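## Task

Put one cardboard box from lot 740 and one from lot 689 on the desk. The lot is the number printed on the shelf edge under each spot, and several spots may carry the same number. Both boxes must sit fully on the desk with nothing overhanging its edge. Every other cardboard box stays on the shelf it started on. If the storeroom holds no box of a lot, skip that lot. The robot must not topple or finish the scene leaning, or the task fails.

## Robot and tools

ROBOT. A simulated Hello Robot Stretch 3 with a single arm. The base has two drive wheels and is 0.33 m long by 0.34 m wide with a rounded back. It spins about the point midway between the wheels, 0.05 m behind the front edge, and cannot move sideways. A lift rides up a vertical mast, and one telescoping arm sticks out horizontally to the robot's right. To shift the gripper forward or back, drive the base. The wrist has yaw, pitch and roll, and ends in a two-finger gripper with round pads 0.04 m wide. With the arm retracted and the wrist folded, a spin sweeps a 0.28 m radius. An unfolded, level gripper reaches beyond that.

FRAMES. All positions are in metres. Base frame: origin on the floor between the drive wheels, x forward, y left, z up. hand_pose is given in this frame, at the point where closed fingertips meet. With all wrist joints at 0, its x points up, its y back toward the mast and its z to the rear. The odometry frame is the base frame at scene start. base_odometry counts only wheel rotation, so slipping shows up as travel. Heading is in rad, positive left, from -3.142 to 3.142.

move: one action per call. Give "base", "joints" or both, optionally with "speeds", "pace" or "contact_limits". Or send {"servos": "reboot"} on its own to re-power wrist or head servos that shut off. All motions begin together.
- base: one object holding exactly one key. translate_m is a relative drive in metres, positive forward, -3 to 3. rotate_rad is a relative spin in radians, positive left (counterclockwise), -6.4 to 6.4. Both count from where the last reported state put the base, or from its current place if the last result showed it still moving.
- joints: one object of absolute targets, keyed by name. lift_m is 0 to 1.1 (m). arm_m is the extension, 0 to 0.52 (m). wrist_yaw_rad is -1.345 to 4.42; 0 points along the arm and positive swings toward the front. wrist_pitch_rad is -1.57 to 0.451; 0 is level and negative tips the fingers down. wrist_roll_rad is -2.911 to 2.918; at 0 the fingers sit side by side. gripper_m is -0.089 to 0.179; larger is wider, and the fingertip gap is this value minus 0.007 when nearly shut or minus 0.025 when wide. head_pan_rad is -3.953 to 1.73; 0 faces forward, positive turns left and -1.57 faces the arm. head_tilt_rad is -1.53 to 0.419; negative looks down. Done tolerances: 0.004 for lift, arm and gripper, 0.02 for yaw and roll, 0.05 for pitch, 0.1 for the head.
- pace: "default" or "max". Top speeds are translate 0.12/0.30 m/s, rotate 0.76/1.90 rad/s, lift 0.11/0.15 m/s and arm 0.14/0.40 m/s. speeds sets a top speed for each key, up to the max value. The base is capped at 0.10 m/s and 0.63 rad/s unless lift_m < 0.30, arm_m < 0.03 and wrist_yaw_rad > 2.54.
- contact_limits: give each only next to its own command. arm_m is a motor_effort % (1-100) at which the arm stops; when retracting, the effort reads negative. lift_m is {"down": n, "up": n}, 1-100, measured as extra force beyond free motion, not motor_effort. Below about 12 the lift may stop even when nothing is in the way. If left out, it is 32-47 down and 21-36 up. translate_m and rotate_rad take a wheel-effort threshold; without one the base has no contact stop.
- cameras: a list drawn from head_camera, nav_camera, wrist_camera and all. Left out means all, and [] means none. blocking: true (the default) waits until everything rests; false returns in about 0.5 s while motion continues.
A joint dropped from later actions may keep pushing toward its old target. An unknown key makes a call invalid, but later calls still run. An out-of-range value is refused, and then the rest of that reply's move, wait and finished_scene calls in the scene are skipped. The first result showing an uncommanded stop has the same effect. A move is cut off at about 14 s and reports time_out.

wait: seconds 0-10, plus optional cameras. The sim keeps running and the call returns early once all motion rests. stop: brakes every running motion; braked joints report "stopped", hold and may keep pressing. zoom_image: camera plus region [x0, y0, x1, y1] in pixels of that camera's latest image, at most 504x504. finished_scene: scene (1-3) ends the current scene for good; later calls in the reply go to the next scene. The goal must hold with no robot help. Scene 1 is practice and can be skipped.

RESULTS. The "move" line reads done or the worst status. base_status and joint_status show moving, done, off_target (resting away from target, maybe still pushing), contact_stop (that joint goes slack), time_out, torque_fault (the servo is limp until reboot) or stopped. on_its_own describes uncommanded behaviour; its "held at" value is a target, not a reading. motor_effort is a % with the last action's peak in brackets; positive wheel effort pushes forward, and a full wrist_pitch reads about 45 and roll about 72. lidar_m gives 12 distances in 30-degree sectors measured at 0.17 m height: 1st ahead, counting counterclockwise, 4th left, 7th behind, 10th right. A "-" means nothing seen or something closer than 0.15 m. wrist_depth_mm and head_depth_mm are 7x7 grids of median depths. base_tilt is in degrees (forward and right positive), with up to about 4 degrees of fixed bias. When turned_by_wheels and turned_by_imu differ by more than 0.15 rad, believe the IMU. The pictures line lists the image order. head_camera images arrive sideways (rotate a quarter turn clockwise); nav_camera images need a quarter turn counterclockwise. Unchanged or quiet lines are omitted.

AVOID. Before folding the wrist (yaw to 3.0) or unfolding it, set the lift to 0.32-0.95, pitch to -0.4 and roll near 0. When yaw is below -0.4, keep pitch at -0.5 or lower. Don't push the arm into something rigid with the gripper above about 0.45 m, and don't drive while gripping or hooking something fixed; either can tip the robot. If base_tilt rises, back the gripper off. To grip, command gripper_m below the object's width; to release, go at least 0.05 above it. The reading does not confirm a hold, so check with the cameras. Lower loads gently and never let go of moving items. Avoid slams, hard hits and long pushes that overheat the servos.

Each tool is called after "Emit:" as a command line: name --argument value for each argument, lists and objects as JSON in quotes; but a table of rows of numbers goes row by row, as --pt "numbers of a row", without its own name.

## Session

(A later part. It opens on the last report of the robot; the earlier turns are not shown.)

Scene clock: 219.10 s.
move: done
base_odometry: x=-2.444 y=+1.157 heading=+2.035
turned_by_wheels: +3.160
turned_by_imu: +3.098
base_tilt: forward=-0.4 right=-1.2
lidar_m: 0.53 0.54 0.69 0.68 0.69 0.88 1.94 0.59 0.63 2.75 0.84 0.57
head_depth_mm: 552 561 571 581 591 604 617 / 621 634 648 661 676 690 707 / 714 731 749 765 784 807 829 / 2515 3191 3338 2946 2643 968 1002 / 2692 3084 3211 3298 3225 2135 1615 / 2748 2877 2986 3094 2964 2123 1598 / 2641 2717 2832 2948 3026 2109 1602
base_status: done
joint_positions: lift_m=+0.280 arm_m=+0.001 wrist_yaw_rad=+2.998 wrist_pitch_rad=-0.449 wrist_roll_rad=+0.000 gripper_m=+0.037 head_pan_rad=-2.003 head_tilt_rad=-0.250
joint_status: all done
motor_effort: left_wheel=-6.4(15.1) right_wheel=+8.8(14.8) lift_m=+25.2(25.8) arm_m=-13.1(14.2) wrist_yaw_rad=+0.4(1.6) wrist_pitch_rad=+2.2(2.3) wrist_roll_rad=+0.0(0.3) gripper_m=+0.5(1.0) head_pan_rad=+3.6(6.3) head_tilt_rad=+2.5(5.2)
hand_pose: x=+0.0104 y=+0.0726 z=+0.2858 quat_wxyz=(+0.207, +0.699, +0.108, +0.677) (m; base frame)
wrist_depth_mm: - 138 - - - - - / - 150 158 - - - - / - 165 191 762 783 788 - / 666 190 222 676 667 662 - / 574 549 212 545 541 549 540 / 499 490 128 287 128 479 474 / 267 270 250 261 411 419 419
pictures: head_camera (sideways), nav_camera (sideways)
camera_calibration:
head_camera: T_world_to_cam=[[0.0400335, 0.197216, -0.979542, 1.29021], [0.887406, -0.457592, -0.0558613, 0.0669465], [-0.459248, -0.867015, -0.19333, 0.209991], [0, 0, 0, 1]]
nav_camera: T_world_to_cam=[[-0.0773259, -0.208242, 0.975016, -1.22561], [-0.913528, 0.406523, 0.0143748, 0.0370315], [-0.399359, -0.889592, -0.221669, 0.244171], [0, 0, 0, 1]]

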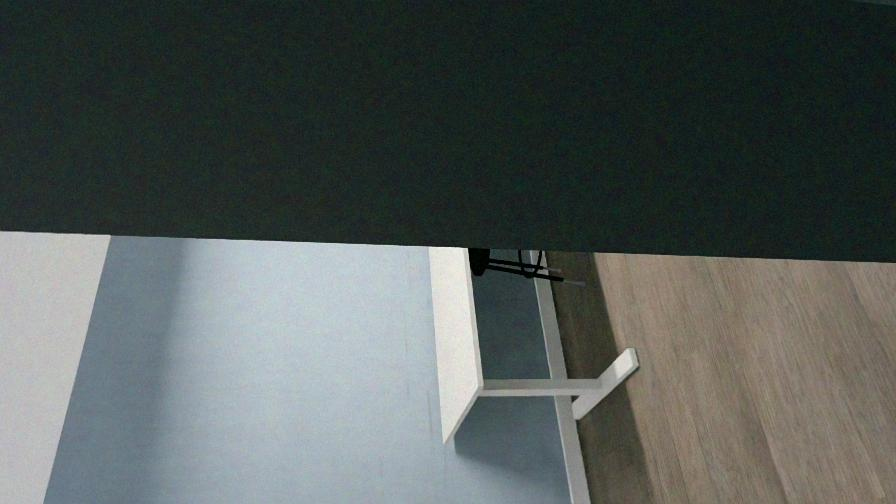

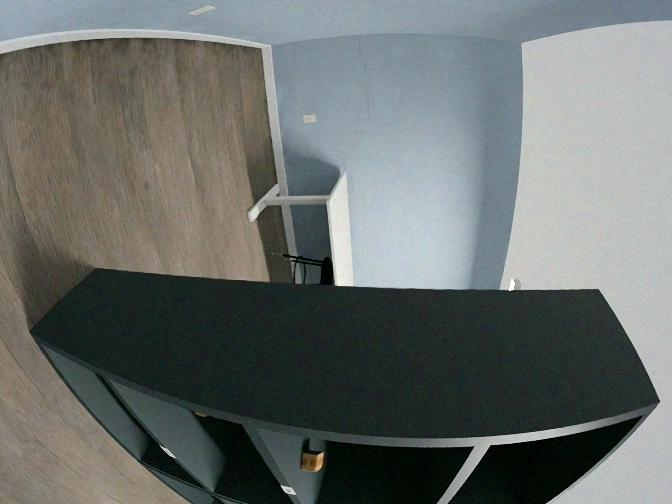

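Emit:
move --base '{"rotate_rad": 1.57}' --pace "max" --cameras '[]'

Emit:
move --base '{"translate_m": 0.3}' --cameras '[]'

Emit:
move --base '{"rotate_rad": -1.57}' --joints '{"head_pan_rad": -1.9, "head_tilt_rad": -0.3}' --pace "max" --cameras '["head_camera", "nav_camera"]'

Scene clock: 239.77 s.
move: done
turned_by_wheels: +1.570
turned_by_imu: +1.538
base_status: done
motor_effort: left_wheel=-6.6(15.2) right_wheel=+8.4(14.1) lift_m=+26.6(30.9) arm_m=-12.8(13.9) wrist_yaw_rad=+0.7(1.4) wrist_pitch_rad=+2.2(2.4) wrist_roll_rad=-0.1(0.3) gripper_m=+0.5(0.9) head_pan_rad=+3.4(4.0) head_tilt_rad=+1.6(2.6)
pictures: none

Scene clock: 243.53 s.
move: done
turned_by_wheels: +0.000
turned_by_imu: +0.000
base_status: done
motor_effort: left_wheel=+5.3(7.4) right_wheel=+4.5(14.6) lift_m=+25.1(27.4) arm_m=-11.6(13.6) wrist_yaw_rad=+0.9(1.7) wrist_pitch_rad=+2.2(2.3) wrist_roll_rad=-0.1(0.3) gripper_m=+0.5(0.9) head_pan_rad=+2.0(3.3) head_tilt_rad=+1.0(2.5)
pictures: none

Scene clock: 245.63 s.
move: done
base_odometry: x=-2.712 y=+1.023 heading=+2.035
turned_by_wheels: -1.570
turned_by_imu: -1.539
base_tilt: forward=-0.2 right=-1.2
lidar_m: 0.49 0.50 0.41 0.38 0.39 0.49 1.09 1.53 0.82 3.04 0.78 0.53
head_depth_mm: 687 725 1343 1221 1493 1218 1338 / 756 771 787 806 845 904 951 / 889 912 937 966 997 1025 1053 / 2902 3286 3494 3088 1250 1300 1348 / 3043 3212 3342 3466 2873 2000 1528 / 2939 3069 3165 3341 2830 1986 1531 / 2770 2930 3065 3186 2813 1975 1524
base_status: done
joint_positions: lift_m=+0.280 arm_m=+0.001 wrist_yaw_rad=+2.998 wrist_pitch_rad=-0.449 wrist_roll_rad=+0.000 gripper_m=+0.037 head_pan_rad=-1.898 head_tilt_rad=-0.300
joint_status: all done
motor_effort: left_wheel=+6.0(14.4) right_wheel=-8.5(14.1) lift_m=+27.9(27.9) arm_m=-12.8(14.0) wrist_yaw_rad=+0.9(1.6) wrist_pitch_rad=+2.1(2.3) wrist_roll_rad=-0.1(0.3) gripper_m=+0.5(0.9) head_pan_rad=+1.1(3.8) head_tilt_rad=-2.8(4.7)
hand_pose: x=+0.0104 y=+0.0726 z=+0.2858 quat_wxyz=(+0.207, +0.699, +0.108, +0.677) (m; base frame)
wrist_depth_mm: 346 138 380 401 423 446 465 / 373 150 410 434 462 488 510 / 408 166 444 479 515 536 - / 444 192 220 524 542 - - / 479 495 212 526 542 556 537 / 492 491 129 289 129 477 477 / 266 270 251 260 415 420 421
pictures: head_camera (sideways), nav_camera (sideways)
camera_calibration:
head_camera: T_world_to_cam=[[0.0349174, 0.246809, -0.968435, 1.27572], [0.931413, -0.359314, -0.05799, 0.0694457], [-0.362285, -0.899988, -0.242428, 0.273306], [0, 0, 0, 1]]
nav_camera: T_world_to_cam=[[-0.0707645, -0.261438, 0.962623, -1.20945], [-0.951342, 0.307835, 0.0136694, 0.0381815], [-0.299903, -0.914816, -0.2705, 0.30712], [0, 0, 0, 1]]

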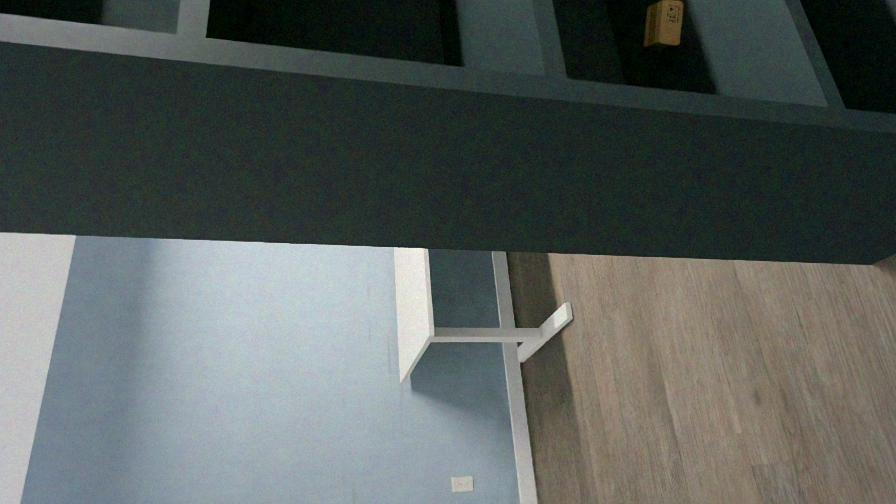

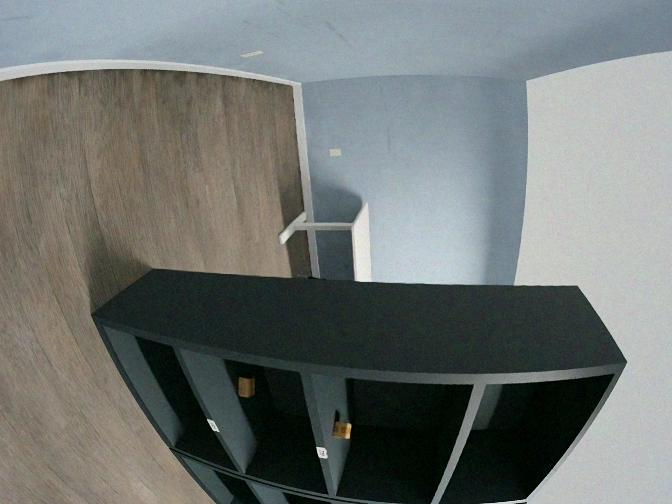

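Emit:
move --base '{"translate_m": -0.85}' --joints '{"head_pan_rad": -1.6, "head_tilt_rad": -0.35}' --pace "max" --cameras '["head_camera", "nav_camera"]'

Emit:
zoom_image --camera "head_camera" --region '[250, 0, 700, 504]'

Scene clock: 256.43 s.
move: done
base_odometry: x=-2.332 y=+0.263 heading=+2.035
turned_by_wheels: +0.000
turned_by_imu: +0.000
base_tilt: forward=-0.4 right=-1.2
lidar_m: 1.33 0.47 0.32 0.30 0.30 0.38 0.85 1.66 0.91 1.16 0.76 1.43
head_depth_mm: 1031 943 1131 1039 1081 1091 1054 / 1015 977 1150 1109 1309 1133 969 / 999 1011 1129 1093 1284 1123 969 / 982 1043 1113 1074 1264 1081 933 / 964 1029 1087 1061 1242 1110 926 / 952 1016 1071 1049 1220 1104 923 / 938 1000 1059 1027 1122 1096 887
base_status: done
joint_positions: lift_m=+0.280 arm_m=+0.001 wrist_yaw_rad=+2.998 wrist_pitch_rad=-0.449 wrist_roll_rad=+0.000 gripper_m=+0.037 head_pan_rad=-1.599 head_tilt_rad=-0.351
joint_status: all done
motor_effort: left_wheel=-3.4(13.4) right_wheel=-6.7(14.7) lift_m=+27.5(31.2) arm_m=-10.9(12.6) wrist_yaw_rad=-1.1(2.0) wrist_pitch_rad=+2.2(2.3) wrist_roll_rad=+0.0(0.3) gripper_m=-0.1(1.0) head_pan_rad=-3.3(4.1) head_tilt_rad=-0.8(7.3)
hand_pose: x=+0.0104 y=+0.0726 z=+0.2858 quat_wxyz=(+0.207, +0.699, +0.108, +0.677) (m; base frame)
wrist_depth_mm: 279 138 302 318 335 358 375 / 302 150 329 348 368 394 418 / 329 166 352 384 405 434 469 / 358 354 222 428 457 493 518 / 393 410 212 456 482 527 537 / 417 416 129 289 128 482 474 / 265 270 251 259 414 418 419
pictures: head_camera (sideways), nav_camera (sideways)
camera_calibration:
head_camera: T_world_to_cam=[[-0.0380289, 0.294982, -0.954746, 1.25828], [0.996031, -0.065749, -0.0599874, 0.071648], [-0.0804688, -0.953238, -0.291311, 0.33521], [0, 0, 0, 1]]
nav_camera: T_world_to_cam=[[0.00809703, -0.319201, 0.947653, -1.19038], [-0.999832, 0.0130036, 0.0129229, 0.03945], [-0.0164479, -0.947598, -0.319042, 0.368567], [0, 0, 0, 1]]

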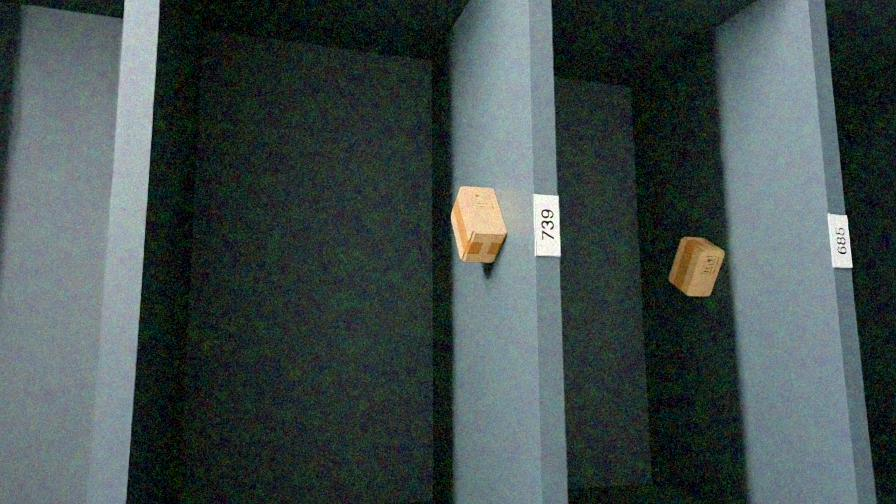

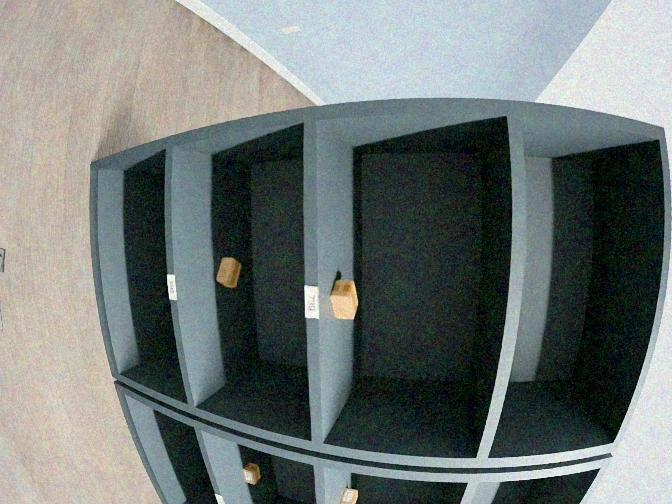

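Scaled by 1.000.

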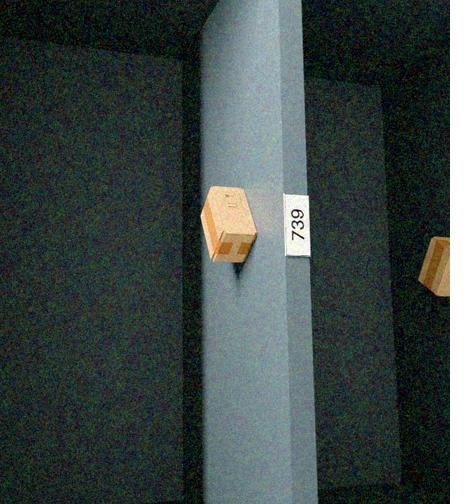

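Emit:
move --base '{"rotate_rad": 0.1}' --cameras '[]'

Emit:
move --base '{"translate_m": -0.8}' --joints '{"head_pan_rad": -1.6, "head_tilt_rad": -0.35}' --cameras '["head_camera", "nav_camera"]'

Scene clock: 273.93 s.
move: done
turned_by_wheels: +0.100
turned_by_imu: +0.098
base_status: done
motor_effort: left_wheel=-8.8(12.5) right_wheel=+8.6(10.1) lift_m=+29.1(30.8) arm_m=-9.6(10.5) wrist_yaw_rad=-1.1(1.2) wrist_pitch_rad=+2.2(2.3) wrist_roll_rad=+0.0(0.3) gripper_m=+0.7(0.8) head_pan_rad=-2.6(3.5) head_tilt_rad=+1.7(2.5)
pictures: none

Scene clock: 281.90 s.
move: done
base_odometry: x=-1.904 y=-0.413 heading=+2.135
turned_by_wheels: +0.000
turned_by_imu: -0.001
base_tilt: forward=-0.3 right=-1.3
lidar_m: 1.16 0.42 0.31 0.30 0.31 0.42 1.15 1.01 1.00 0.72 0.74 1.29
head_depth_mm: 992 937 1118 1127 1270 1137 949 / 985 969 1117 967 1262 1093 938 / 976 1003 1105 1094 1250 1122 937 / 976 1035 1103 1078 1254 1119 931 / 975 1033 1098 1061 1237 1116 924 / 615 702 721 739 751 816 879 / 590 620 650 704 746 816 863
base_status: done
joint_positions: lift_m=+0.280 arm_m=+0.001 wrist_yaw_rad=+2.998 wrist_pitch_rad=-0.449 wrist_roll_rad=+0.000 gripper_m=+0.037 head_pan_rad=-1.600 head_tilt_rad=-0.350
joint_status: all done
motor_effort: left_wheel=-3.3(11.9) right_wheel=-7.7(11.1) lift_m=+25.8(30.2) arm_m=-7.8(10.3) wrist_yaw_rad=-0.4(1.7) wrist_pitch_rad=+2.2(2.3) wrist_roll_rad=-0.1(0.3) gripper_m=+0.8(1.0) head_pan_rad=-2.3(3.5) head_tilt_rad=+4.9(5.9)
hand_pose: x=+0.0104 y=+0.0726 z=+0.2858 quat_wxyz=(+0.207, +0.699, +0.108, +0.677) (m; base frame)
wrist_depth_mm: 292 138 306 317 322 333 342 / 320 150 331 344 350 363 375 / 349 166 356 379 392 401 420 / 383 192 221 423 437 447 469 / 425 434 212 455 459 504 512 / 461 448 128 289 128 481 476 / 265 270 250 262 413 421 420
pictures: head_camera (sideways), nav_camera (sideways)
camera_calibration:
head_camera: T_world_to_cam=[[-0.0376805, 0.294101, -0.955031, 1.25865], [0.995945, -0.0670754, -0.0599506, 0.0716007], [-0.0816906, -0.953418, -0.290381, 0.334007], [0, 0, 0, 1]]
nav_camera: T_world_to_cam=[[0.00771767, -0.318288, 0.947962, -1.19078], [-0.999814, 0.0142891, 0.0129375, 0.0394308], [-0.0176634, -0.947886, -0.318119, 0.367374], [0, 0, 0, 1]]

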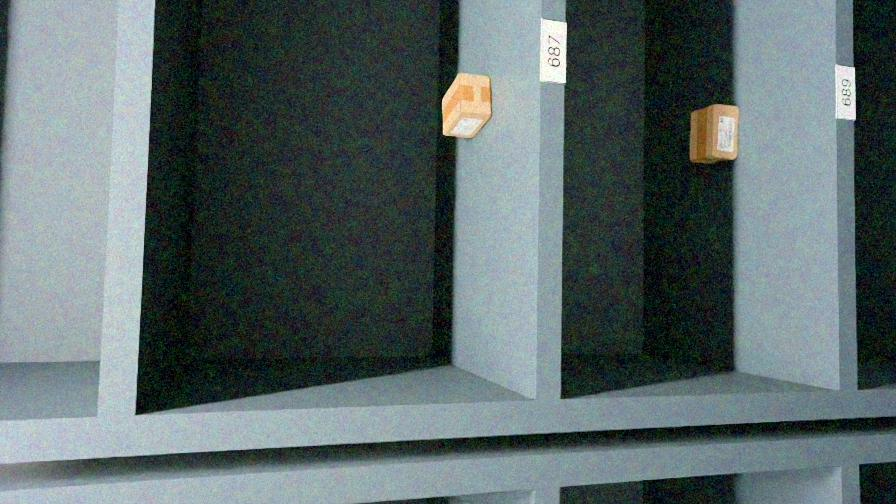

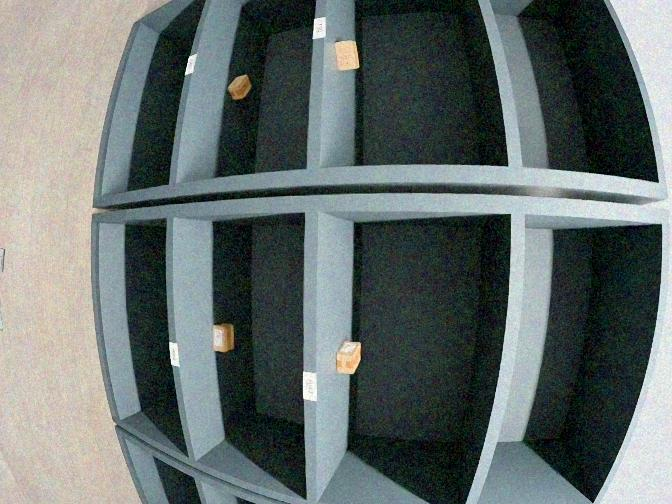

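Emit:
zoom_image --camera "head_camera" --region '[815, 55, 875, 130]'

Emit:
zoom_image --camera "head_camera" --region '[680, 90, 760, 170]'

Scaled by 6.720 from the camera's 896x504 image, which has a finer 1280x720 frame.

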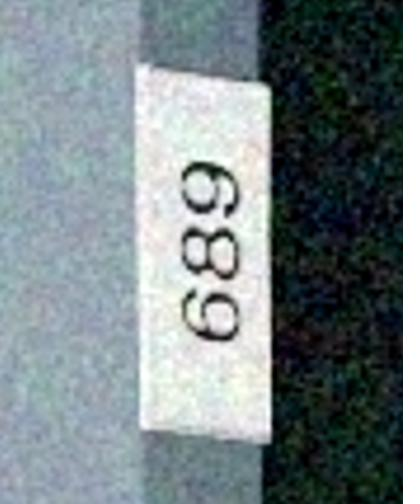

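Scaled by 6.300 from the camera's 896x504 image, which has a finer 1280x720 frame.

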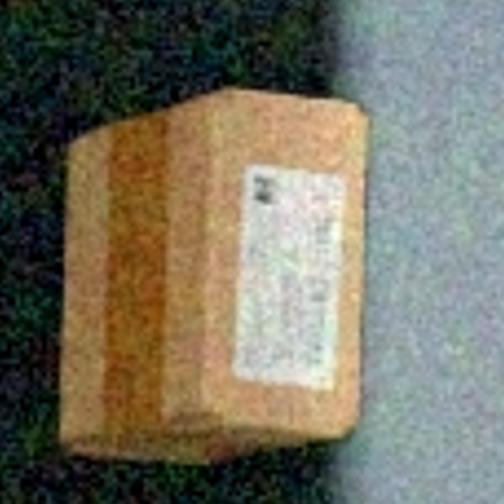

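Emit:
move --base '{"translate_m": -0.25}' --joints '{"lift_m": 0.65, "wrist_pitch_rad": -0.4, "wrist_roll_rad": 0.0, "head_pan_rad": -1.6, "head_tilt_rad": -0.5}' --cameras '["head_camera"]'

Emit:
move --joints '{"wrist_yaw_rad": 0.0}' --cameras '["head_camera", "wrist_camera", "nav_camera"]'

Scene clock: 365.00 s.
move: done
turned_by_wheels: +0.000
turned_by_imu: +0.000
base_status: done
joint_status: all done
motor_effort: left_wheel=-3.4(10.3) right_wheel=-8.5(11.6) lift_m=+29.9(34.6) arm_m=-5.6(7.4) wrist_yaw_rad=-0.5(1.6) wrist_pitch_rad=+3.2(5.7) wrist_roll_rad=+0.0(1.3) gripper_m=+0.2(1.2) head_pan_rad=-1.8(2.9) head_tilt_rad=-4.6(8.7)
pictures: head_camera (sideways)
camera_calibration:
head_camera: T_world_to_cam=[[-0.0335944, 0.433525, -0.900515, 1.18747], [0.99622, -0.057689, -0.0649373, 0.078079], [-0.0801017, -0.899293, -0.429948, 0.515628], [0, 0, 0, 1]]

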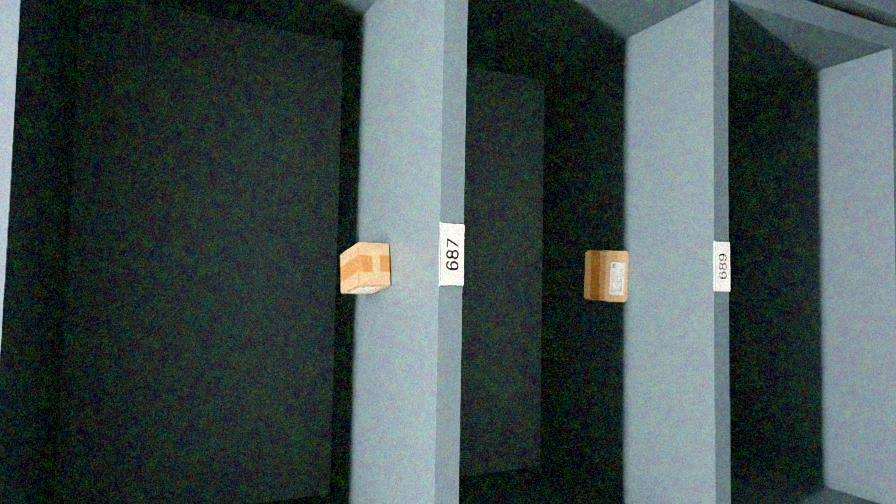

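Scene clock: 367.47 s.
move: done
base_odometry: x=-1.770 y=-0.625 heading=+2.135
turned_by_wheels: +0.000
turned_by_imu: +0.000
base_tilt: forward=-0.4 right=-1.3
lidar_m: 1.16 0.42 0.31 0.29 0.31 0.42 1.15 1.56 0.84 1.16 0.81 1.50
head_depth_mm: 829 1039 1076 847 1114 1003 1124 / 853 1046 1114 898 1249 1032 1243 / 884 1041 1103 889 1236 1022 1237 / 913 1035 1102 875 1228 1012 1232 / 953 1033 1097 867 1219 1009 1224 / 952 1027 1088 855 1208 998 1219 / 944 1021 1077 841 1161 996 1188
joint_positions: lift_m=+0.650 arm_m=+0.001 wrist_yaw_rad=+0.003 wrist_pitch_rad=-0.420 wrist_roll_rad=+0.000 gripper_m=+0.037 head_pan_rad=-1.600 head_tilt_rad=-0.500
joint_status: all done
motor_effort: left_wheel=-3.9(4.2) right_wheel=-9.0(9.0) lift_m=+30.9(31.0) arm_m=-5.3(6.4) wrist_yaw_rad=-3.8(6.2) wrist_pitch_rad=+3.3(3.4) wrist_roll_rad=-0.2(0.3) gripper_m=+0.8(1.0) head_pan_rad=-1.9(2.6) head_tilt_rad=-4.8(5.1)
hand_pose: x=-0.0208 y=-0.3697 z=+0.6622 quat_wxyz=(+0.692, +0.149, -0.691, -0.147) (m; base frame)
wrist_depth_mm: 479 - - - - 817 - / 497 - - 653 - - - / - 541 536 533 523 521 510 / - - - - - - - / - - - - - - - / - 792 126 - 126 - - / 829 817 777 808 766 792 792
pictures: head_camera (sideways), nav_camera (sideways), wrist_camera
camera_calibration:
head_camera: T_world_to_cam=[[-0.0335944, 0.433525, -0.900515, 1.18747], [0.99622, -0.057689, -0.0649373, 0.078079], [-0.0801017, -0.899293, -0.429948, 0.515628], [0, 0, 0, 1]]
nav_camera: T_world_to_cam=[[0.00367083, -0.456375, 0.88978, -1.11483], [-0.999866, 0.012522, 0.0105476, 0.0425448], [-0.0159555, -0.889699, -0.456268, 0.547142], [0, 0, 0, 1]]
wrist_camera: T_world_to_cam=[[-0.998879, -0.0398895, -0.0254902, -0.0120106], [-0.00252335, 0.582568, -0.812778, 0.786109], [0.0472711, -0.811802, -0.582016, 0.252469], [0, 0, 0, 1]]

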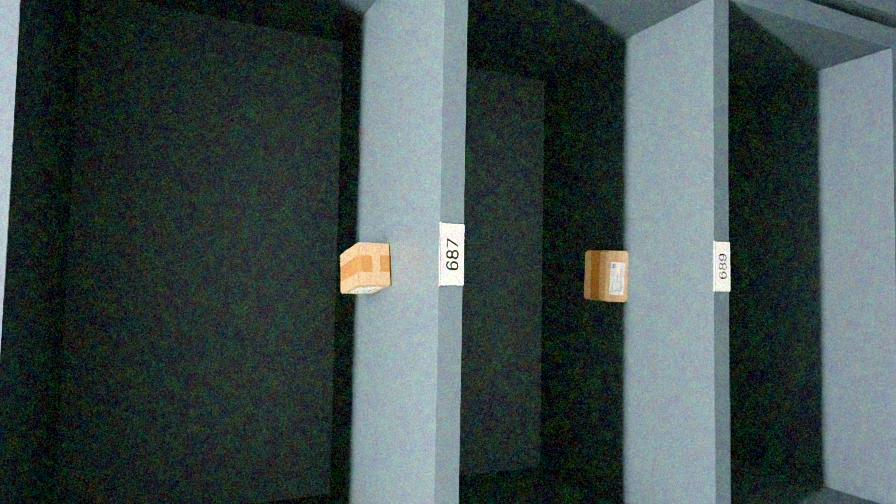

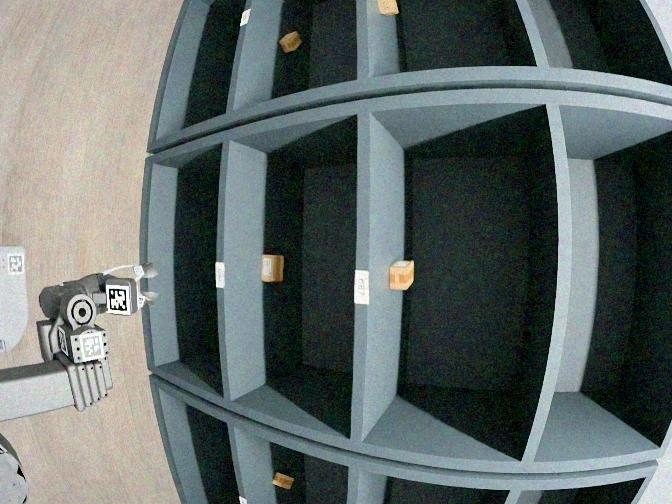

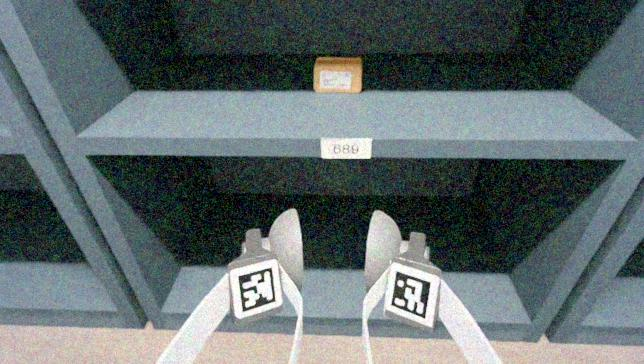

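Emit:
move --base '{"rotate_rad": -0.25}' --joints '{"lift_m": 0.56}' --cameras '[]'

Emit:
move --base '{"translate_m": 0.42}' --cameras '[]'

Emit:
move --base '{"rotate_rad": 0.25}' --cameras '[]'

Emit:
move --base '{"translate_m": -0.407}' --joints '{"gripper_m": 0.17, "wrist_pitch_rad": -0.2}' --cameras '["wrist_camera", "nav_camera"]'

Scene clock: 426.17 s.
move: done
turned_by_wheels: -0.250
turned_by_imu: -0.246
base_status: done
joint_status: all done
motor_effort: left_wheel=+7.6(11.3) right_wheel=-9.6(13.6) lift_m=+24.5(27.9) arm_m=-4.5(4.9) wrist_yaw_rad=-2.0(4.5) wrist_pitch_rad=+3.1(3.3) wrist_roll_rad=-0.1(0.3) gripper_m=+0.5(0.9) head_pan_rad=-1.7(2.2) head_tilt_rad=-4.6(5.0)
pictures: none

Scene clock: 431.50 s.
move: done
turned_by_wheels: +0.000
turned_by_imu: +0.001
base_status: done
motor_effort: left_wheel=+3.9(11.7) right_wheel=+7.3(10.2) lift_m=+26.1(26.7) arm_m=-4.9(5.6) wrist_yaw_rad=-3.0(4.1) wrist_pitch_rad=+3.2(3.4) wrist_roll_rad=+0.3(0.3) gripper_m=+0.4(1.0) head_pan_rad=-1.5(2.1) head_tilt_rad=-4.4(5.1)
pictures: none

Scene clock: 432.93 s.
move: done
turned_by_wheels: +0.250
turned_by_imu: +0.246
base_status: done
motor_effort: left_wheel=-8.7(12.1) right_wheel=+9.2(12.8) lift_m=+26.9(27.2) arm_m=-5.0(5.5) wrist_yaw_rad=-3.4(4.1) wrist_pitch_rad=+3.2(3.2) wrist_roll_rad=+0.0(0.3) gripper_m=+0.6(0.9) head_pan_rad=-1.3(1.8) head_tilt_rad=-5.2(5.2)
pictures: none

Scene clock: 438.13 s.
move: done
base_odometry: x=-1.683 y=-0.569 heading=+2.135
turned_by_wheels: +0.000
turned_by_imu: +0.000
base_tilt: forward=-0.4 right=-1.3
lidar_m: 1.55 0.56 0.41 0.40 0.41 0.56 1.55 1.51 0.76 1.06 0.72 1.45
head_depth_mm: 831 953 1025 739 1114 963 1098 / 854 951 1020 730 1207 959 1207 / 871 946 1018 724 1199 954 1204 / 869 942 1017 719 1198 949 1190 / 869 935 1003 709 1190 947 1192 / 863 932 994 700 1185 936 1190 / 859 928 988 691 1152 934 1162
base_status: done
joint_positions: lift_m=+0.560 arm_m=+0.001 wrist_yaw_rad=+0.003 wrist_pitch_rad=-0.223 wrist_roll_rad=+0.000 gripper_m=+0.170 head_pan_rad=-1.600 head_tilt_rad=-0.500
joint_status: all done
motor_effort: left_wheel=-4.1(11.9) right_wheel=-8.4(10.6) lift_m=+29.0(29.5) arm_m=-7.7(8.1) wrist_yaw_rad=-2.9(4.7) wrist_pitch_rad=+3.7(7.0) wrist_roll_rad=-0.2(0.3) gripper_m=+0.8(84.0) head_pan_rad=-0.8(1.7) head_tilt_rad=-3.9(4.9)
hand_pose: x=-0.0209 y=-0.3902 z=+0.6187 quat_wxyz=(+0.703, +0.080, -0.702, -0.078) (m; base frame)
wrist_depth_mm: 479 - - - - - - / 483 - - - - - - / 484 - - 561 - 543 539 / 451 449 440 443 440 436 432 / 459 147 419 - - 400 394 / 117 126 - - - - - / - 123 - - - - 106
pictures: nav_camera (sideways), wrist_camera
camera_calibration:
nav_camera: T_world_to_cam=[[0.0036706, -0.456379, 0.889778, -1.11483], [-0.999866, 0.0125222, 0.0105475, 0.0425449], [-0.0159556, -0.889697, -0.456272, 0.547147], [0, 0, 0, 1]]
wrist_camera: T_world_to_cam=[[-0.998885, -0.0437433, -0.0177782, -0.0202543], [-0.00181533, 0.411812, -0.911267, 0.756942], [0.0471831, -0.910218, -0.411432, 0.0665686], [0, 0, 0, 1]]

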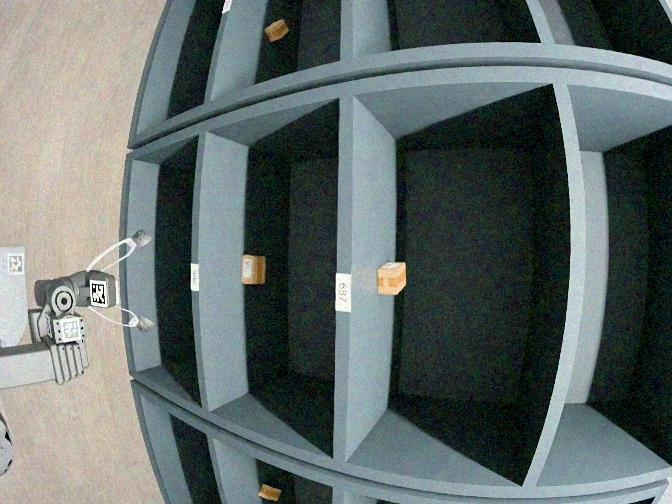

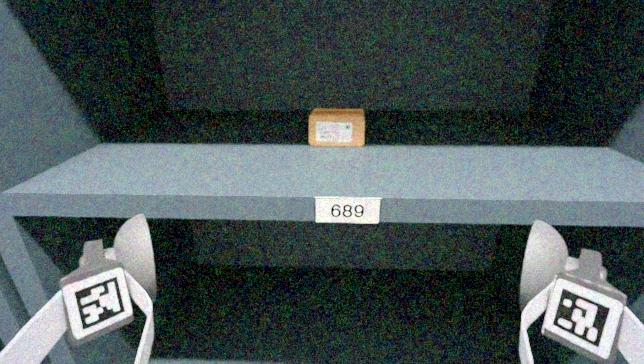

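Emit:
move --joints '{"lift_m": 0.5, "wrist_pitch_rad": -0.15}' --cameras '[]'

Emit:
move --joints '{"arm_m": 0.28}' --contact_limits '{"arm_m": 30}' --cameras '["wrist_camera", "head_camera"]'

Scene clock: 497.27 s.
move: done
turned_by_wheels: +0.000
turned_by_imu: +0.000
joint_status: all done
motor_effort: left_wheel=-4.5(4.8) right_wheel=-8.3(9.5) lift_m=+25.0(29.3) arm_m=-9.7(10.2) wrist_yaw_rad=-2.9(4.1) wrist_pitch_rad=+3.7(6.1) wrist_roll_rad=+0.1(0.3) gripper_m=+0.3(1.1) head_pan_rad=-0.6(1.1) head_tilt_rad=-3.6(4.6)
pictures: none

Scene clock: 500.53 s.
move: done
base_odometry: x=-1.683 y=-0.569 heading=+2.135
turned_by_wheels: +0.000
turned_by_imu: +0.000
base_tilt: forward=-0.3 right=-1.2
lidar_m: 1.55 0.56 0.41 0.40 0.41 0.56 1.55 1.51 0.76 1.06 0.72 1.45
head_depth_mm: 831 959 1020 738 1110 966 1099 / 855 947 1023 730 1207 960 1214 / 872 945 1015 723 1205 954 613 / 873 941 1012 715 1196 950 602 / 869 939 1006 708 1181 944 1168 / 866 931 999 700 1178 939 1191 / 859 930 992 694 1154 931 1163
joint_positions: lift_m=+0.500 arm_m=+0.280 wrist_yaw_rad=+0.003 wrist_pitch_rad=-0.172 wrist_roll_rad=+0.000 gripper_m=+0.170 head_pan_rad=-1.600 head_tilt_rad=-0.500
joint_status: all done
motor_effort: left_wheel=-4.9(5.1) right_wheel=-8.0(9.0) lift_m=+27.8(30.8) arm_m=+12.9(15.9) wrist_yaw_rad=-3.1(4.3) wrist_pitch_rad=+3.7(3.8) wrist_roll_rad=+0.0(0.3) gripper_m=+0.1(1.1) head_pan_rad=-0.2(0.9) head_tilt_rad=-3.3(4.9)
contact_limits: arm_m 30 (drawing in: default 32, maximum 55; extending or still: default 41, maximum 69)
hand_pose: x=-0.0208 y=-0.6733 z=+0.5711 quat_wxyz=(+0.705, +0.062, -0.704, -0.060) (m; base frame)
wrist_depth_mm: 460 - - - - - - / 485 - - - - - - / 466 504 503 281 448 489 486 / 350 348 349 287 320 345 342 / 254 251 252 251 250 249 249 / 117 141 197 196 196 188 196 / 152 157 162 168 161 156 106
pictures: head_camera (sideways), wrist_camera
camera_calibration:
head_camera: T_world_to_cam=[[-0.0335942, 0.433529, -0.900513, 1.18746], [0.99622, -0.0576888, -0.0649374, 0.0780792], [-0.0801018, -0.899291, -0.429953, 0.515634], [0, 0, 0, 1]]
wrist_camera: T_world_to_cam=[[-0.998881, -0.0446255, -0.0156852, -0.0352557], [-0.00171081, 0.365464, -0.930824, 0.810135], [0.0472709, -0.929755, -0.365131, -0.250328], [0, 0, 0, 1]]

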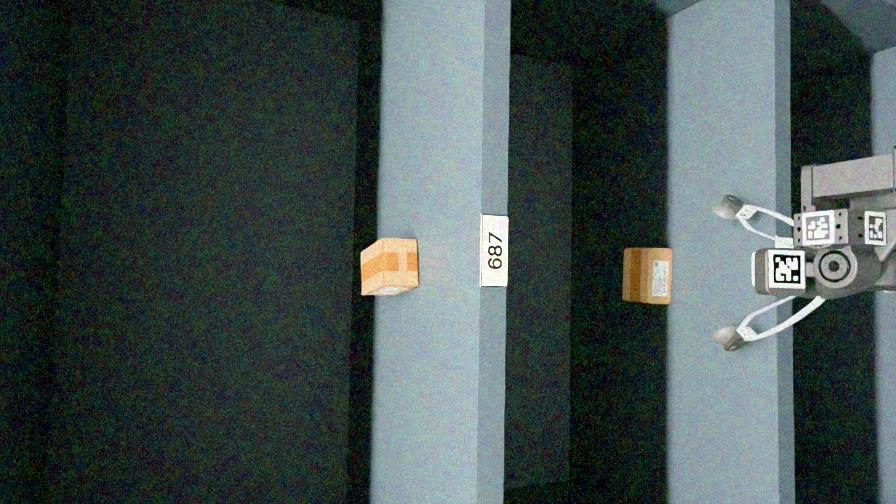

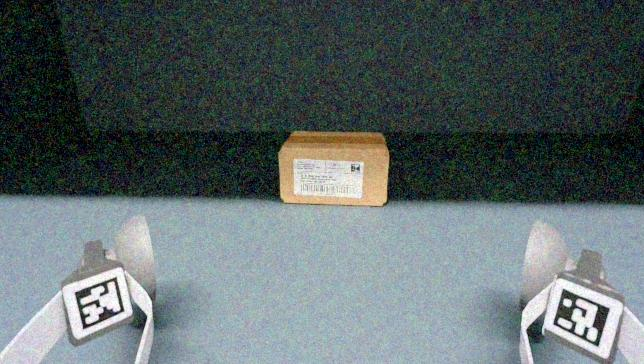

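Emit:
move --joints '{"lift_m": 0.494}' --cameras '[]'

Emit:
move --joints '{"arm_m": 0.418}' --contact_limits '{"arm_m": 28}' --cameras '["wrist_camera", "head_camera"]'

Scene clock: 531.37 s.
move: done
turned_by_wheels: +0.000
turned_by_imu: +0.000
joint_status: all done
motor_effort: left_wheel=-4.5(4.8) right_wheel=-8.1(9.2) lift_m=+22.9(27.0) arm_m=+5.8(7.0) wrist_yaw_rad=-2.6(3.6) wrist_pitch_rad=+3.6(3.7) wrist_roll_rad=-0.1(0.2) gripper_m=+0.4(1.0) head_pan_rad=-0.1(0.6) head_tilt_rad=-3.5(4.1)
contact_limits: arm_m 30 (drawing in: default 32, maximum 55; extending or still: default 41, maximum 69)
pictures: none

Scene clock: 533.63 s.
move: done
base_odometry: x=-1.683 y=-0.569 heading=+2.135
turned_by_wheels: +0.000
turned_by_imu: +0.000
base_tilt: forward=-0.5 right=-1.2
lidar_m: 1.55 0.57 0.41 0.40 0.41 0.56 1.54 1.51 0.76 1.06 0.72 1.45
head_depth_mm: 830 955 1021 740 1110 969 1096 / 860 949 1017 730 1203 959 1208 / 872 947 1015 721 1204 952 627 / 873 940 1016 715 1196 744 1170 / 868 937 1006 704 1185 946 1186 / 862 935 995 700 1182 940 1185 / 859 931 982 691 1157 933 1163
joint_positions: lift_m=+0.494 arm_m=+0.418 wrist_yaw_rad=+0.003 wrist_pitch_rad=-0.172 wrist_roll_rad=+0.000 gripper_m=+0.170 head_pan_rad=-1.600 head_tilt_rad=-0.500
joint_status: all done
motor_effort: left_wheel=-4.0(4.9) right_wheel=-8.7(9.2) lift_m=+26.4(26.7) arm_m=+13.8(15.5) wrist_yaw_rad=-2.1(4.4) wrist_pitch_rad=+3.6(3.7) wrist_roll_rad=+0.0(0.3) gripper_m=+0.8(1.3) head_pan_rad=+0.3(0.7) head_tilt_rad=-3.9(4.7)
contact_limits: arm_m 28 (drawing in: default 32, maximum 55; extending or still: default 41, maximum 69)
hand_pose: x=-0.0208 y=-0.8113 z=+0.5651 quat_wxyz=(+0.705, +0.062, -0.704, -0.060) (m; base frame)
wrist_depth_mm: - - - - - - - / - - - - - - - / - - - - - - - / 333 330 331 193 325 326 323 / 241 240 157 151 148 224 236 / 123 141 179 159 157 178 185 / 144 149 154 154 154 154 106
pictures: head_camera (sideways), wrist_camera
camera_calibration:
head_camera: T_world_to_cam=[[-0.0335942, 0.433529, -0.900513, 1.18747], [0.99622, -0.0576888, -0.0649374, 0.0780792], [-0.0801018, -0.899291, -0.429953, 0.515634], [0, 0, 0, 1]]
wrist_camera: T_world_to_cam=[[-0.998881, -0.0446274, -0.0156804, -0.0415121], [-0.00171045, 0.365355, -0.930867, 0.854947], [0.0472711, -0.929798, -0.365022, -0.380916], [0, 0, 0, 1]]

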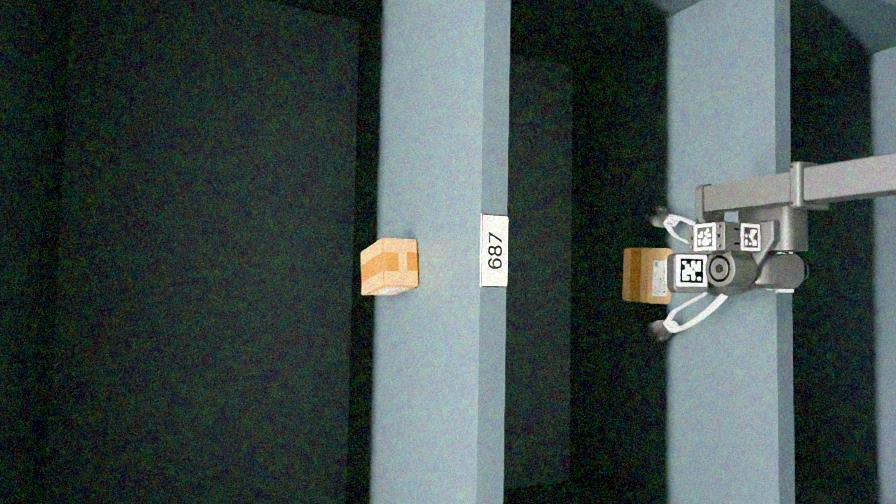

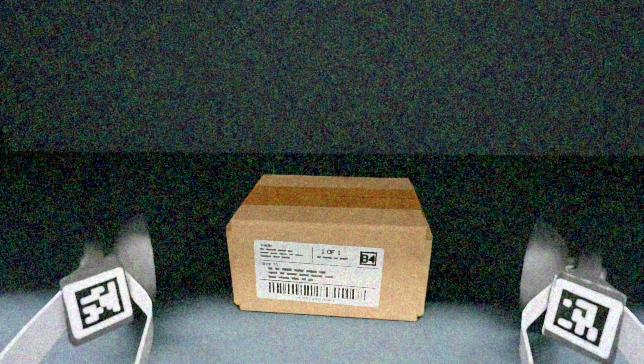

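Emit:
move --joints '{"gripper_m": 0.05}' --cameras '["wrist_camera"]'

Scene clock: 543.23 s.
move: done
base_odometry: x=-1.683 y=-0.569 heading=+2.135
turned_by_wheels: +0.000
turned_by_imu: +0.000
base_tilt: forward=-0.2 right=-1.2
lidar_m: 1.55 0.56 0.41 0.40 0.41 0.56 1.55 1.51 0.76 1.06 0.72 1.45
head_depth_mm: 836 953 1020 739 1109 968 1096 / 857 947 1020 731 1200 963 1211 / 874 944 1021 723 1208 955 628 / 870 944 1015 714 1192 738 1172 / 866 937 1011 708 1186 939 1192 / 865 933 996 699 1185 935 1191 / 862 930 986 691 1160 933 1159
joint_positions: lift_m=+0.494 arm_m=+0.418 wrist_yaw_rad=+0.003 wrist_pitch_rad=-0.172 wrist_roll_rad=+0.000 gripper_m=+0.051 head_pan_rad=-1.600 head_tilt_rad=-0.500
joint_status: all done
motor_effort: left_wheel=-4.3(5.0) right_wheel=-8.3(9.3) lift_m=+29.9(31.2) arm_m=+10.3(12.3) wrist_yaw_rad=-2.6(4.0) wrist_pitch_rad=+3.5(3.7) wrist_roll_rad=+0.3(0.3) gripper_m=-14.1(87.6) head_pan_rad=+0.6(1.2) head_tilt_rad=-3.1(4.4)
contact_limits: arm_m 28 (drawing in: default 32, maximum 55; extending or still: default 41, maximum 69)
hand_pose: x=-0.0208 y=-0.8113 z=+0.5651 quat_wxyz=(+0.705, +0.062, -0.704, -0.060) (m; base frame)
wrist_depth_mm: - - - - - - - / - - - - - - - / - - - - - - - / 332 332 331 193 327 327 324 / 240 240 154 152 148 237 236 / 188 188 147 160 153 186 185 / 155 144 149 154 154 124 153
pictures: wrist_camera
camera_calibration:
wrist_camera: T_world_to_cam=[[-0.998881, -0.0446306, -0.0156718, -0.0415193], [-0.00171011, 0.365168, -0.93094, 0.85489], [0.0472713, -0.929871, -0.364835, -0.381075], [0, 0, 0, 1]]

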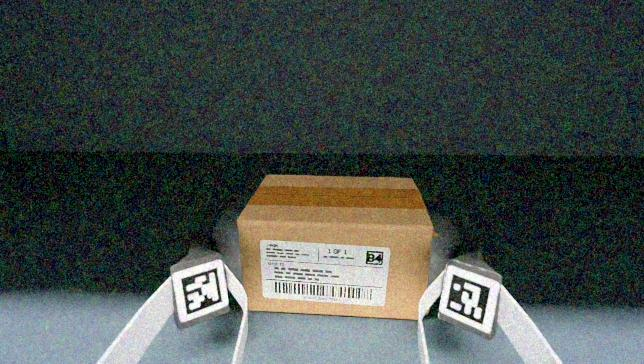

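Emit:
move --joints '{"lift_m": 0.535}' --speeds '{"lift_m": 0.05}' --cameras '["wrist_camera"]'

Scene clock: 551.27 s.
move: done
base_odometry: x=-1.683 y=-0.569 heading=+2.135
turned_by_wheels: +0.000
turned_by_imu: +0.000
base_tilt: forward=-0.3 right=-1.1
lidar_m: 1.56 0.56 0.41 0.40 0.41 0.57 1.54 1.51 0.76 1.06 0.72 1.45
head_depth_mm: 833 953 1018 739 1114 969 1095 / 859 947 1023 730 1206 963 1211 / 873 945 1017 724 1205 896 587 / 870 942 1015 712 1195 703 1201 / 866 939 1010 706 1189 938 1188 / 867 935 998 699 1183 938 1191 / 860 928 985 690 1152 933 1164
joint_positions: lift_m=+0.535 arm_m=+0.418 wrist_yaw_rad=+0.003 wrist_pitch_rad=-0.173 wrist_roll_rad=+0.000 gripper_m=+0.051 head_pan_rad=-1.600 head_tilt_rad=-0.500
joint_status: all done
motor_effort: left_wheel=-4.6(5.0) right_wheel=-8.1(9.0) lift_m=+30.9(34.0) arm_m=+7.6(9.0) wrist_yaw_rad=-3.0(4.2) wrist_pitch_rad=+3.8(4.0) wrist_roll_rad=+0.0(0.3) gripper_m=-13.7(14.1) head_pan_rad=+0.4(1.5) head_tilt_rad=-4.1(4.1)
contact_limits: arm_m 28 (drawing in: default 32, maximum 55; extending or still: default 41, maximum 69)
hand_pose: x=-0.0208 y=-0.8112 z=+0.6058 quat_wxyz=(+0.705, +0.062, -0.704, -0.061) (m; base frame)
wrist_depth_mm: - - - - - - - / - - - - - - - / - - - - - - - / 408 409 383 181 181 379 377 / 321 320 154 152 148 316 313 / 251 251 147 159 152 248 248 / 214 192 198 205 198 124 204
pictures: wrist_camera
camera_calibration:
wrist_camera: T_world_to_cam=[[-0.998881, -0.0446059, -0.0157352, -0.0408201], [-0.00171335, 0.366573, -0.930388, 0.893477], [0.0472689, -0.929319, -0.366239, -0.364861], [0, 0, 0, 1]]

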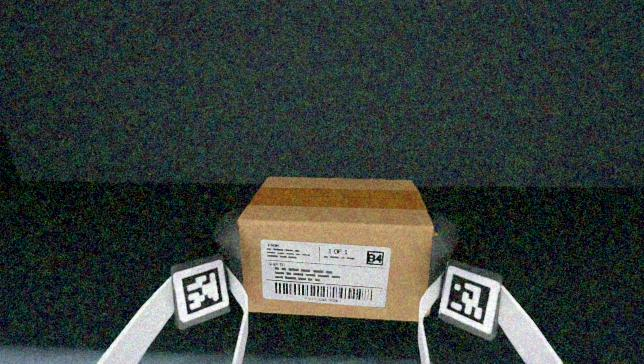

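Emit:
move --joints '{"arm_m": 0.0}' --cameras '["wrist_camera"]'

Emit:
move --joints '{"wrist_yaw_rad": 1.57, "head_pan_rad": -0.8, "head_tilt_rad": -0.5}' --speeds '{"wrist_yaw_rad": 0.8}' --cameras '["wrist_camera", "nav_camera"]'

Scene clock: 580.10 s.
move: done
turned_by_wheels: +0.000
turned_by_imu: +0.000
joint_status: all done
motor_effort: left_wheel=-4.4(5.0) right_wheel=-8.7(9.4) lift_m=+28.6(30.9) arm_m=-13.2(15.3) wrist_yaw_rad=-3.3(4.5) wrist_pitch_rad=+4.0(4.1) wrist_roll_rad=-0.3(0.3) gripper_m=-13.9(14.2) head_pan_rad=+0.4(1.8) head_tilt_rad=-3.6(4.3)
pictures: wrist_camera
camera_calibration:
wrist_camera: T_world_to_cam=[[-0.998881, -0.0445967, -0.0157582, -0.0221838], [-0.00171444, 0.36708, -0.930188, 0.7404], [0.0472678, -0.92912, -0.366746, 0.0234284], [0, 0, 0, 1]]

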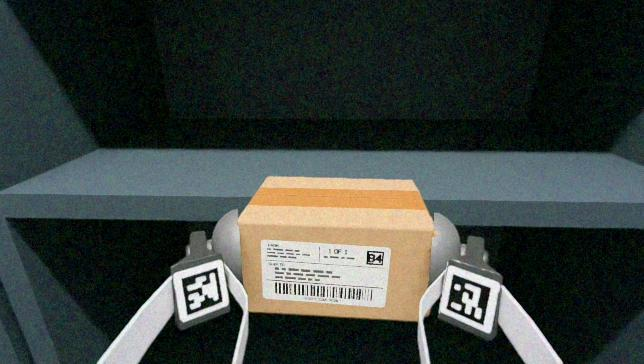

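Scene clock: 582.63 s.
move: done
base_odometry: x=-1.683 y=-0.569 heading=+2.135
turned_by_wheels: +0.000
turned_by_imu: +0.000
base_tilt: forward=-0.3 right=-1.3
lidar_m: 1.55 0.56 0.41 0.40 0.41 0.56 1.55 1.51 0.76 1.06 0.72 1.46
head_depth_mm: 610 702 814 739 1119 964 852 / 583 629 686 732 923 965 1182 / 635 684 734 782 850 939 1096 / 920 1312 1256 1494 1231 1379 1230 / 970 1445 1104 1635 1281 1503 1298 / 1258 1400 1350 1580 1699 1533 1292 / 1185 1285 1340 1483 1675 1576 1286
joint_positions: lift_m=+0.535 arm_m=+0.001 wrist_yaw_rad=+1.567 wrist_pitch_rad=-0.174 wrist_roll_rad=+0.000 gripper_m=+0.051 head_pan_rad=-0.797 head_tilt_rad=-0.500
joint_status: all done
motor_effort: left_wheel=-4.8(4.9) right_wheel=-7.8(9.0) lift_m=+29.2(30.2) arm_m=-13.2(14.0) wrist_yaw_rad=+1.4(6.0) wrist_pitch_rad=+3.9(4.1) wrist_roll_rad=+0.0(0.3) gripper_m=-13.3(14.3) head_pan_rad=-2.6(5.0) head_tilt_rad=-3.3(6.3)
hand_pose: x=+0.2268 y=-0.1465 z=+0.6056 quat_wxyz=(+0.543, +0.541, -0.455, +0.454) (m; base frame)
wrist_depth_mm: - - - - - - - / - - - - - - - / - - - - - - - / - - - 197 - - - / - - 154 153 149 - - / - - 147 159 152 124 - / - 819 837 879 838 123 -
pictures: nav_camera (sideways), wrist_camera
camera_calibration:
nav_camera: T_world_to_cam=[[0.330835, -0.314394, 0.889778, -1.11682], [-0.703588, -0.71053, 0.0105475, 0.0407376], [0.628898, -0.629526, -0.456272, 0.543214], [0, 0, 0, 1]]
wrist_camera: T_world_to_cam=[[0.0383423, -0.99914, -0.0157581, -0.138917], [-0.367083, 0.000583665, -0.930188, 0.679251], [0.929397, 0.0414501, -0.366746, 0.18354], [0, 0, 0, 1]]

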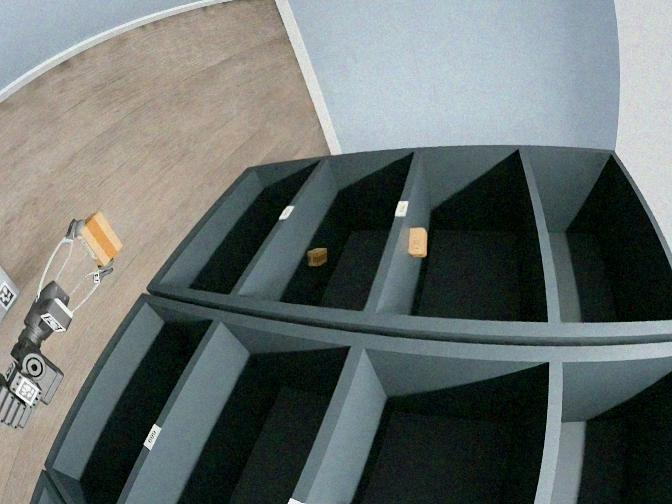

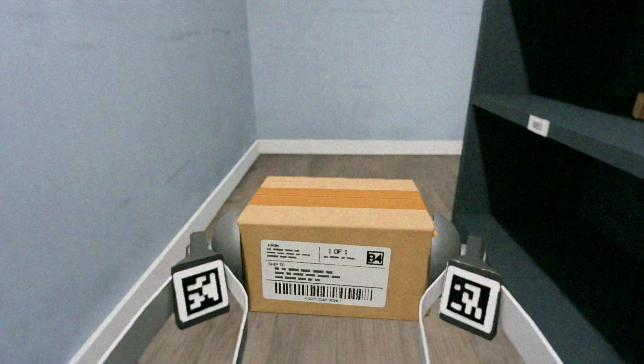

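Emit:
move --base '{"translate_m": 1.2}' --joints '{"head_pan_rad": 0.0, "head_tilt_rad": -0.4}' --cameras '[]'

Emit:
move --base '{"translate_m": 0.75}' --cameras '["nav_camera"]'

Scene clock: 610.23 s.
move: done
turned_by_wheels: +0.000
turned_by_imu: +0.000
base_status: done
joint_status: all done
motor_effort: left_wheel=+3.3(9.7) right_wheel=+7.6(13.5) lift_m=+25.6(28.7) arm_m=-12.6(14.0) wrist_yaw_rad=+3.2(3.8) wrist_pitch_rad=+4.0(4.1) wrist_roll_rad=+0.0(0.4) gripper_m=-13.6(14.3) head_pan_rad=-3.3(5.8) head_tilt_rad=+4.2(8.0)
pictures: none

Scene clock: 618.83 s.
move: done
base_odometry: x=-2.725 y=+1.079 heading=+2.134
turned_by_wheels: +0.000
turned_by_imu: +0.000
base_tilt: forward=-0.3 right=-1.3
lidar_m: 0.44 0.46 0.41 0.40 0.41 0.57 1.57 0.86 0.84 1.73 0.63 0.46
head_depth_mm: 340 363 388 417 451 491 536 / 340 363 387 417 451 490 537 / 340 361 387 415 449 489 534 / 340 361 386 415 448 488 535 / 339 360 385 414 448 487 533 / 339 360 385 413 446 485 532 / 338 360 385 413 446 484 530
base_status: done
joint_positions: lift_m=+0.535 arm_m=+0.001 wrist_yaw_rad=+1.567 wrist_pitch_rad=-0.174 wrist_roll_rad=+0.000 gripper_m=+0.051 head_pan_rad=+0.000 head_tilt_rad=-0.400
motor_effort: left_wheel=+0.3(8.9) right_wheel=+10.6(13.7) lift_m=+25.0(26.1) arm_m=-12.3(13.3) wrist_yaw_rad=+2.6(3.7) wrist_pitch_rad=+3.9(4.2) wrist_roll_rad=-0.1(0.3) gripper_m=-13.6(14.3) head_pan_rad=-2.9(3.7) head_tilt_rad=+2.8(5.4)
hand_pose: x=+0.2268 y=-0.1465 z=+0.6056 quat_wxyz=(+0.543, +0.541, -0.455, +0.454) (m; base frame)
wrist_depth_mm: - - - - - - - / - - - - - - - / - - - - - - - / - - - 181 181 - - / - - 154 152 148 - - / - - 147 159 152 - - / - - - - - 106 -
pictures: nav_camera (sideways)
camera_calibration:
nav_camera: T_world_to_cam=[[0.364746, 0.0170328, 0.930951, -1.17075], [0.0156172, -0.999804, 0.0121737, 0.0342319], [0.930976, 0.0100986, -0.36494, 0.422521], [0, 0, 0, 1]]

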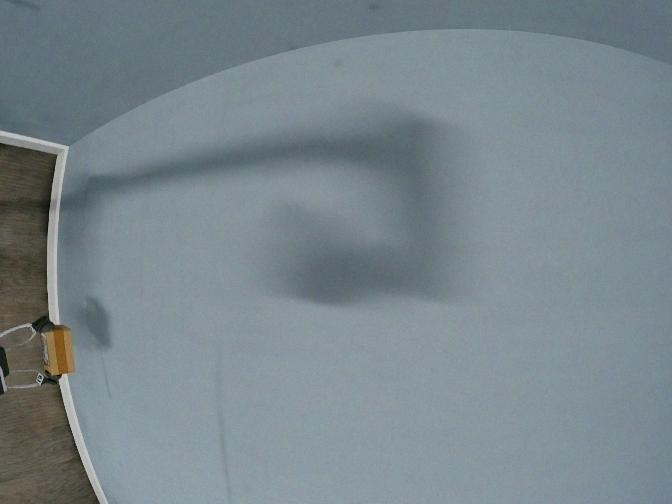

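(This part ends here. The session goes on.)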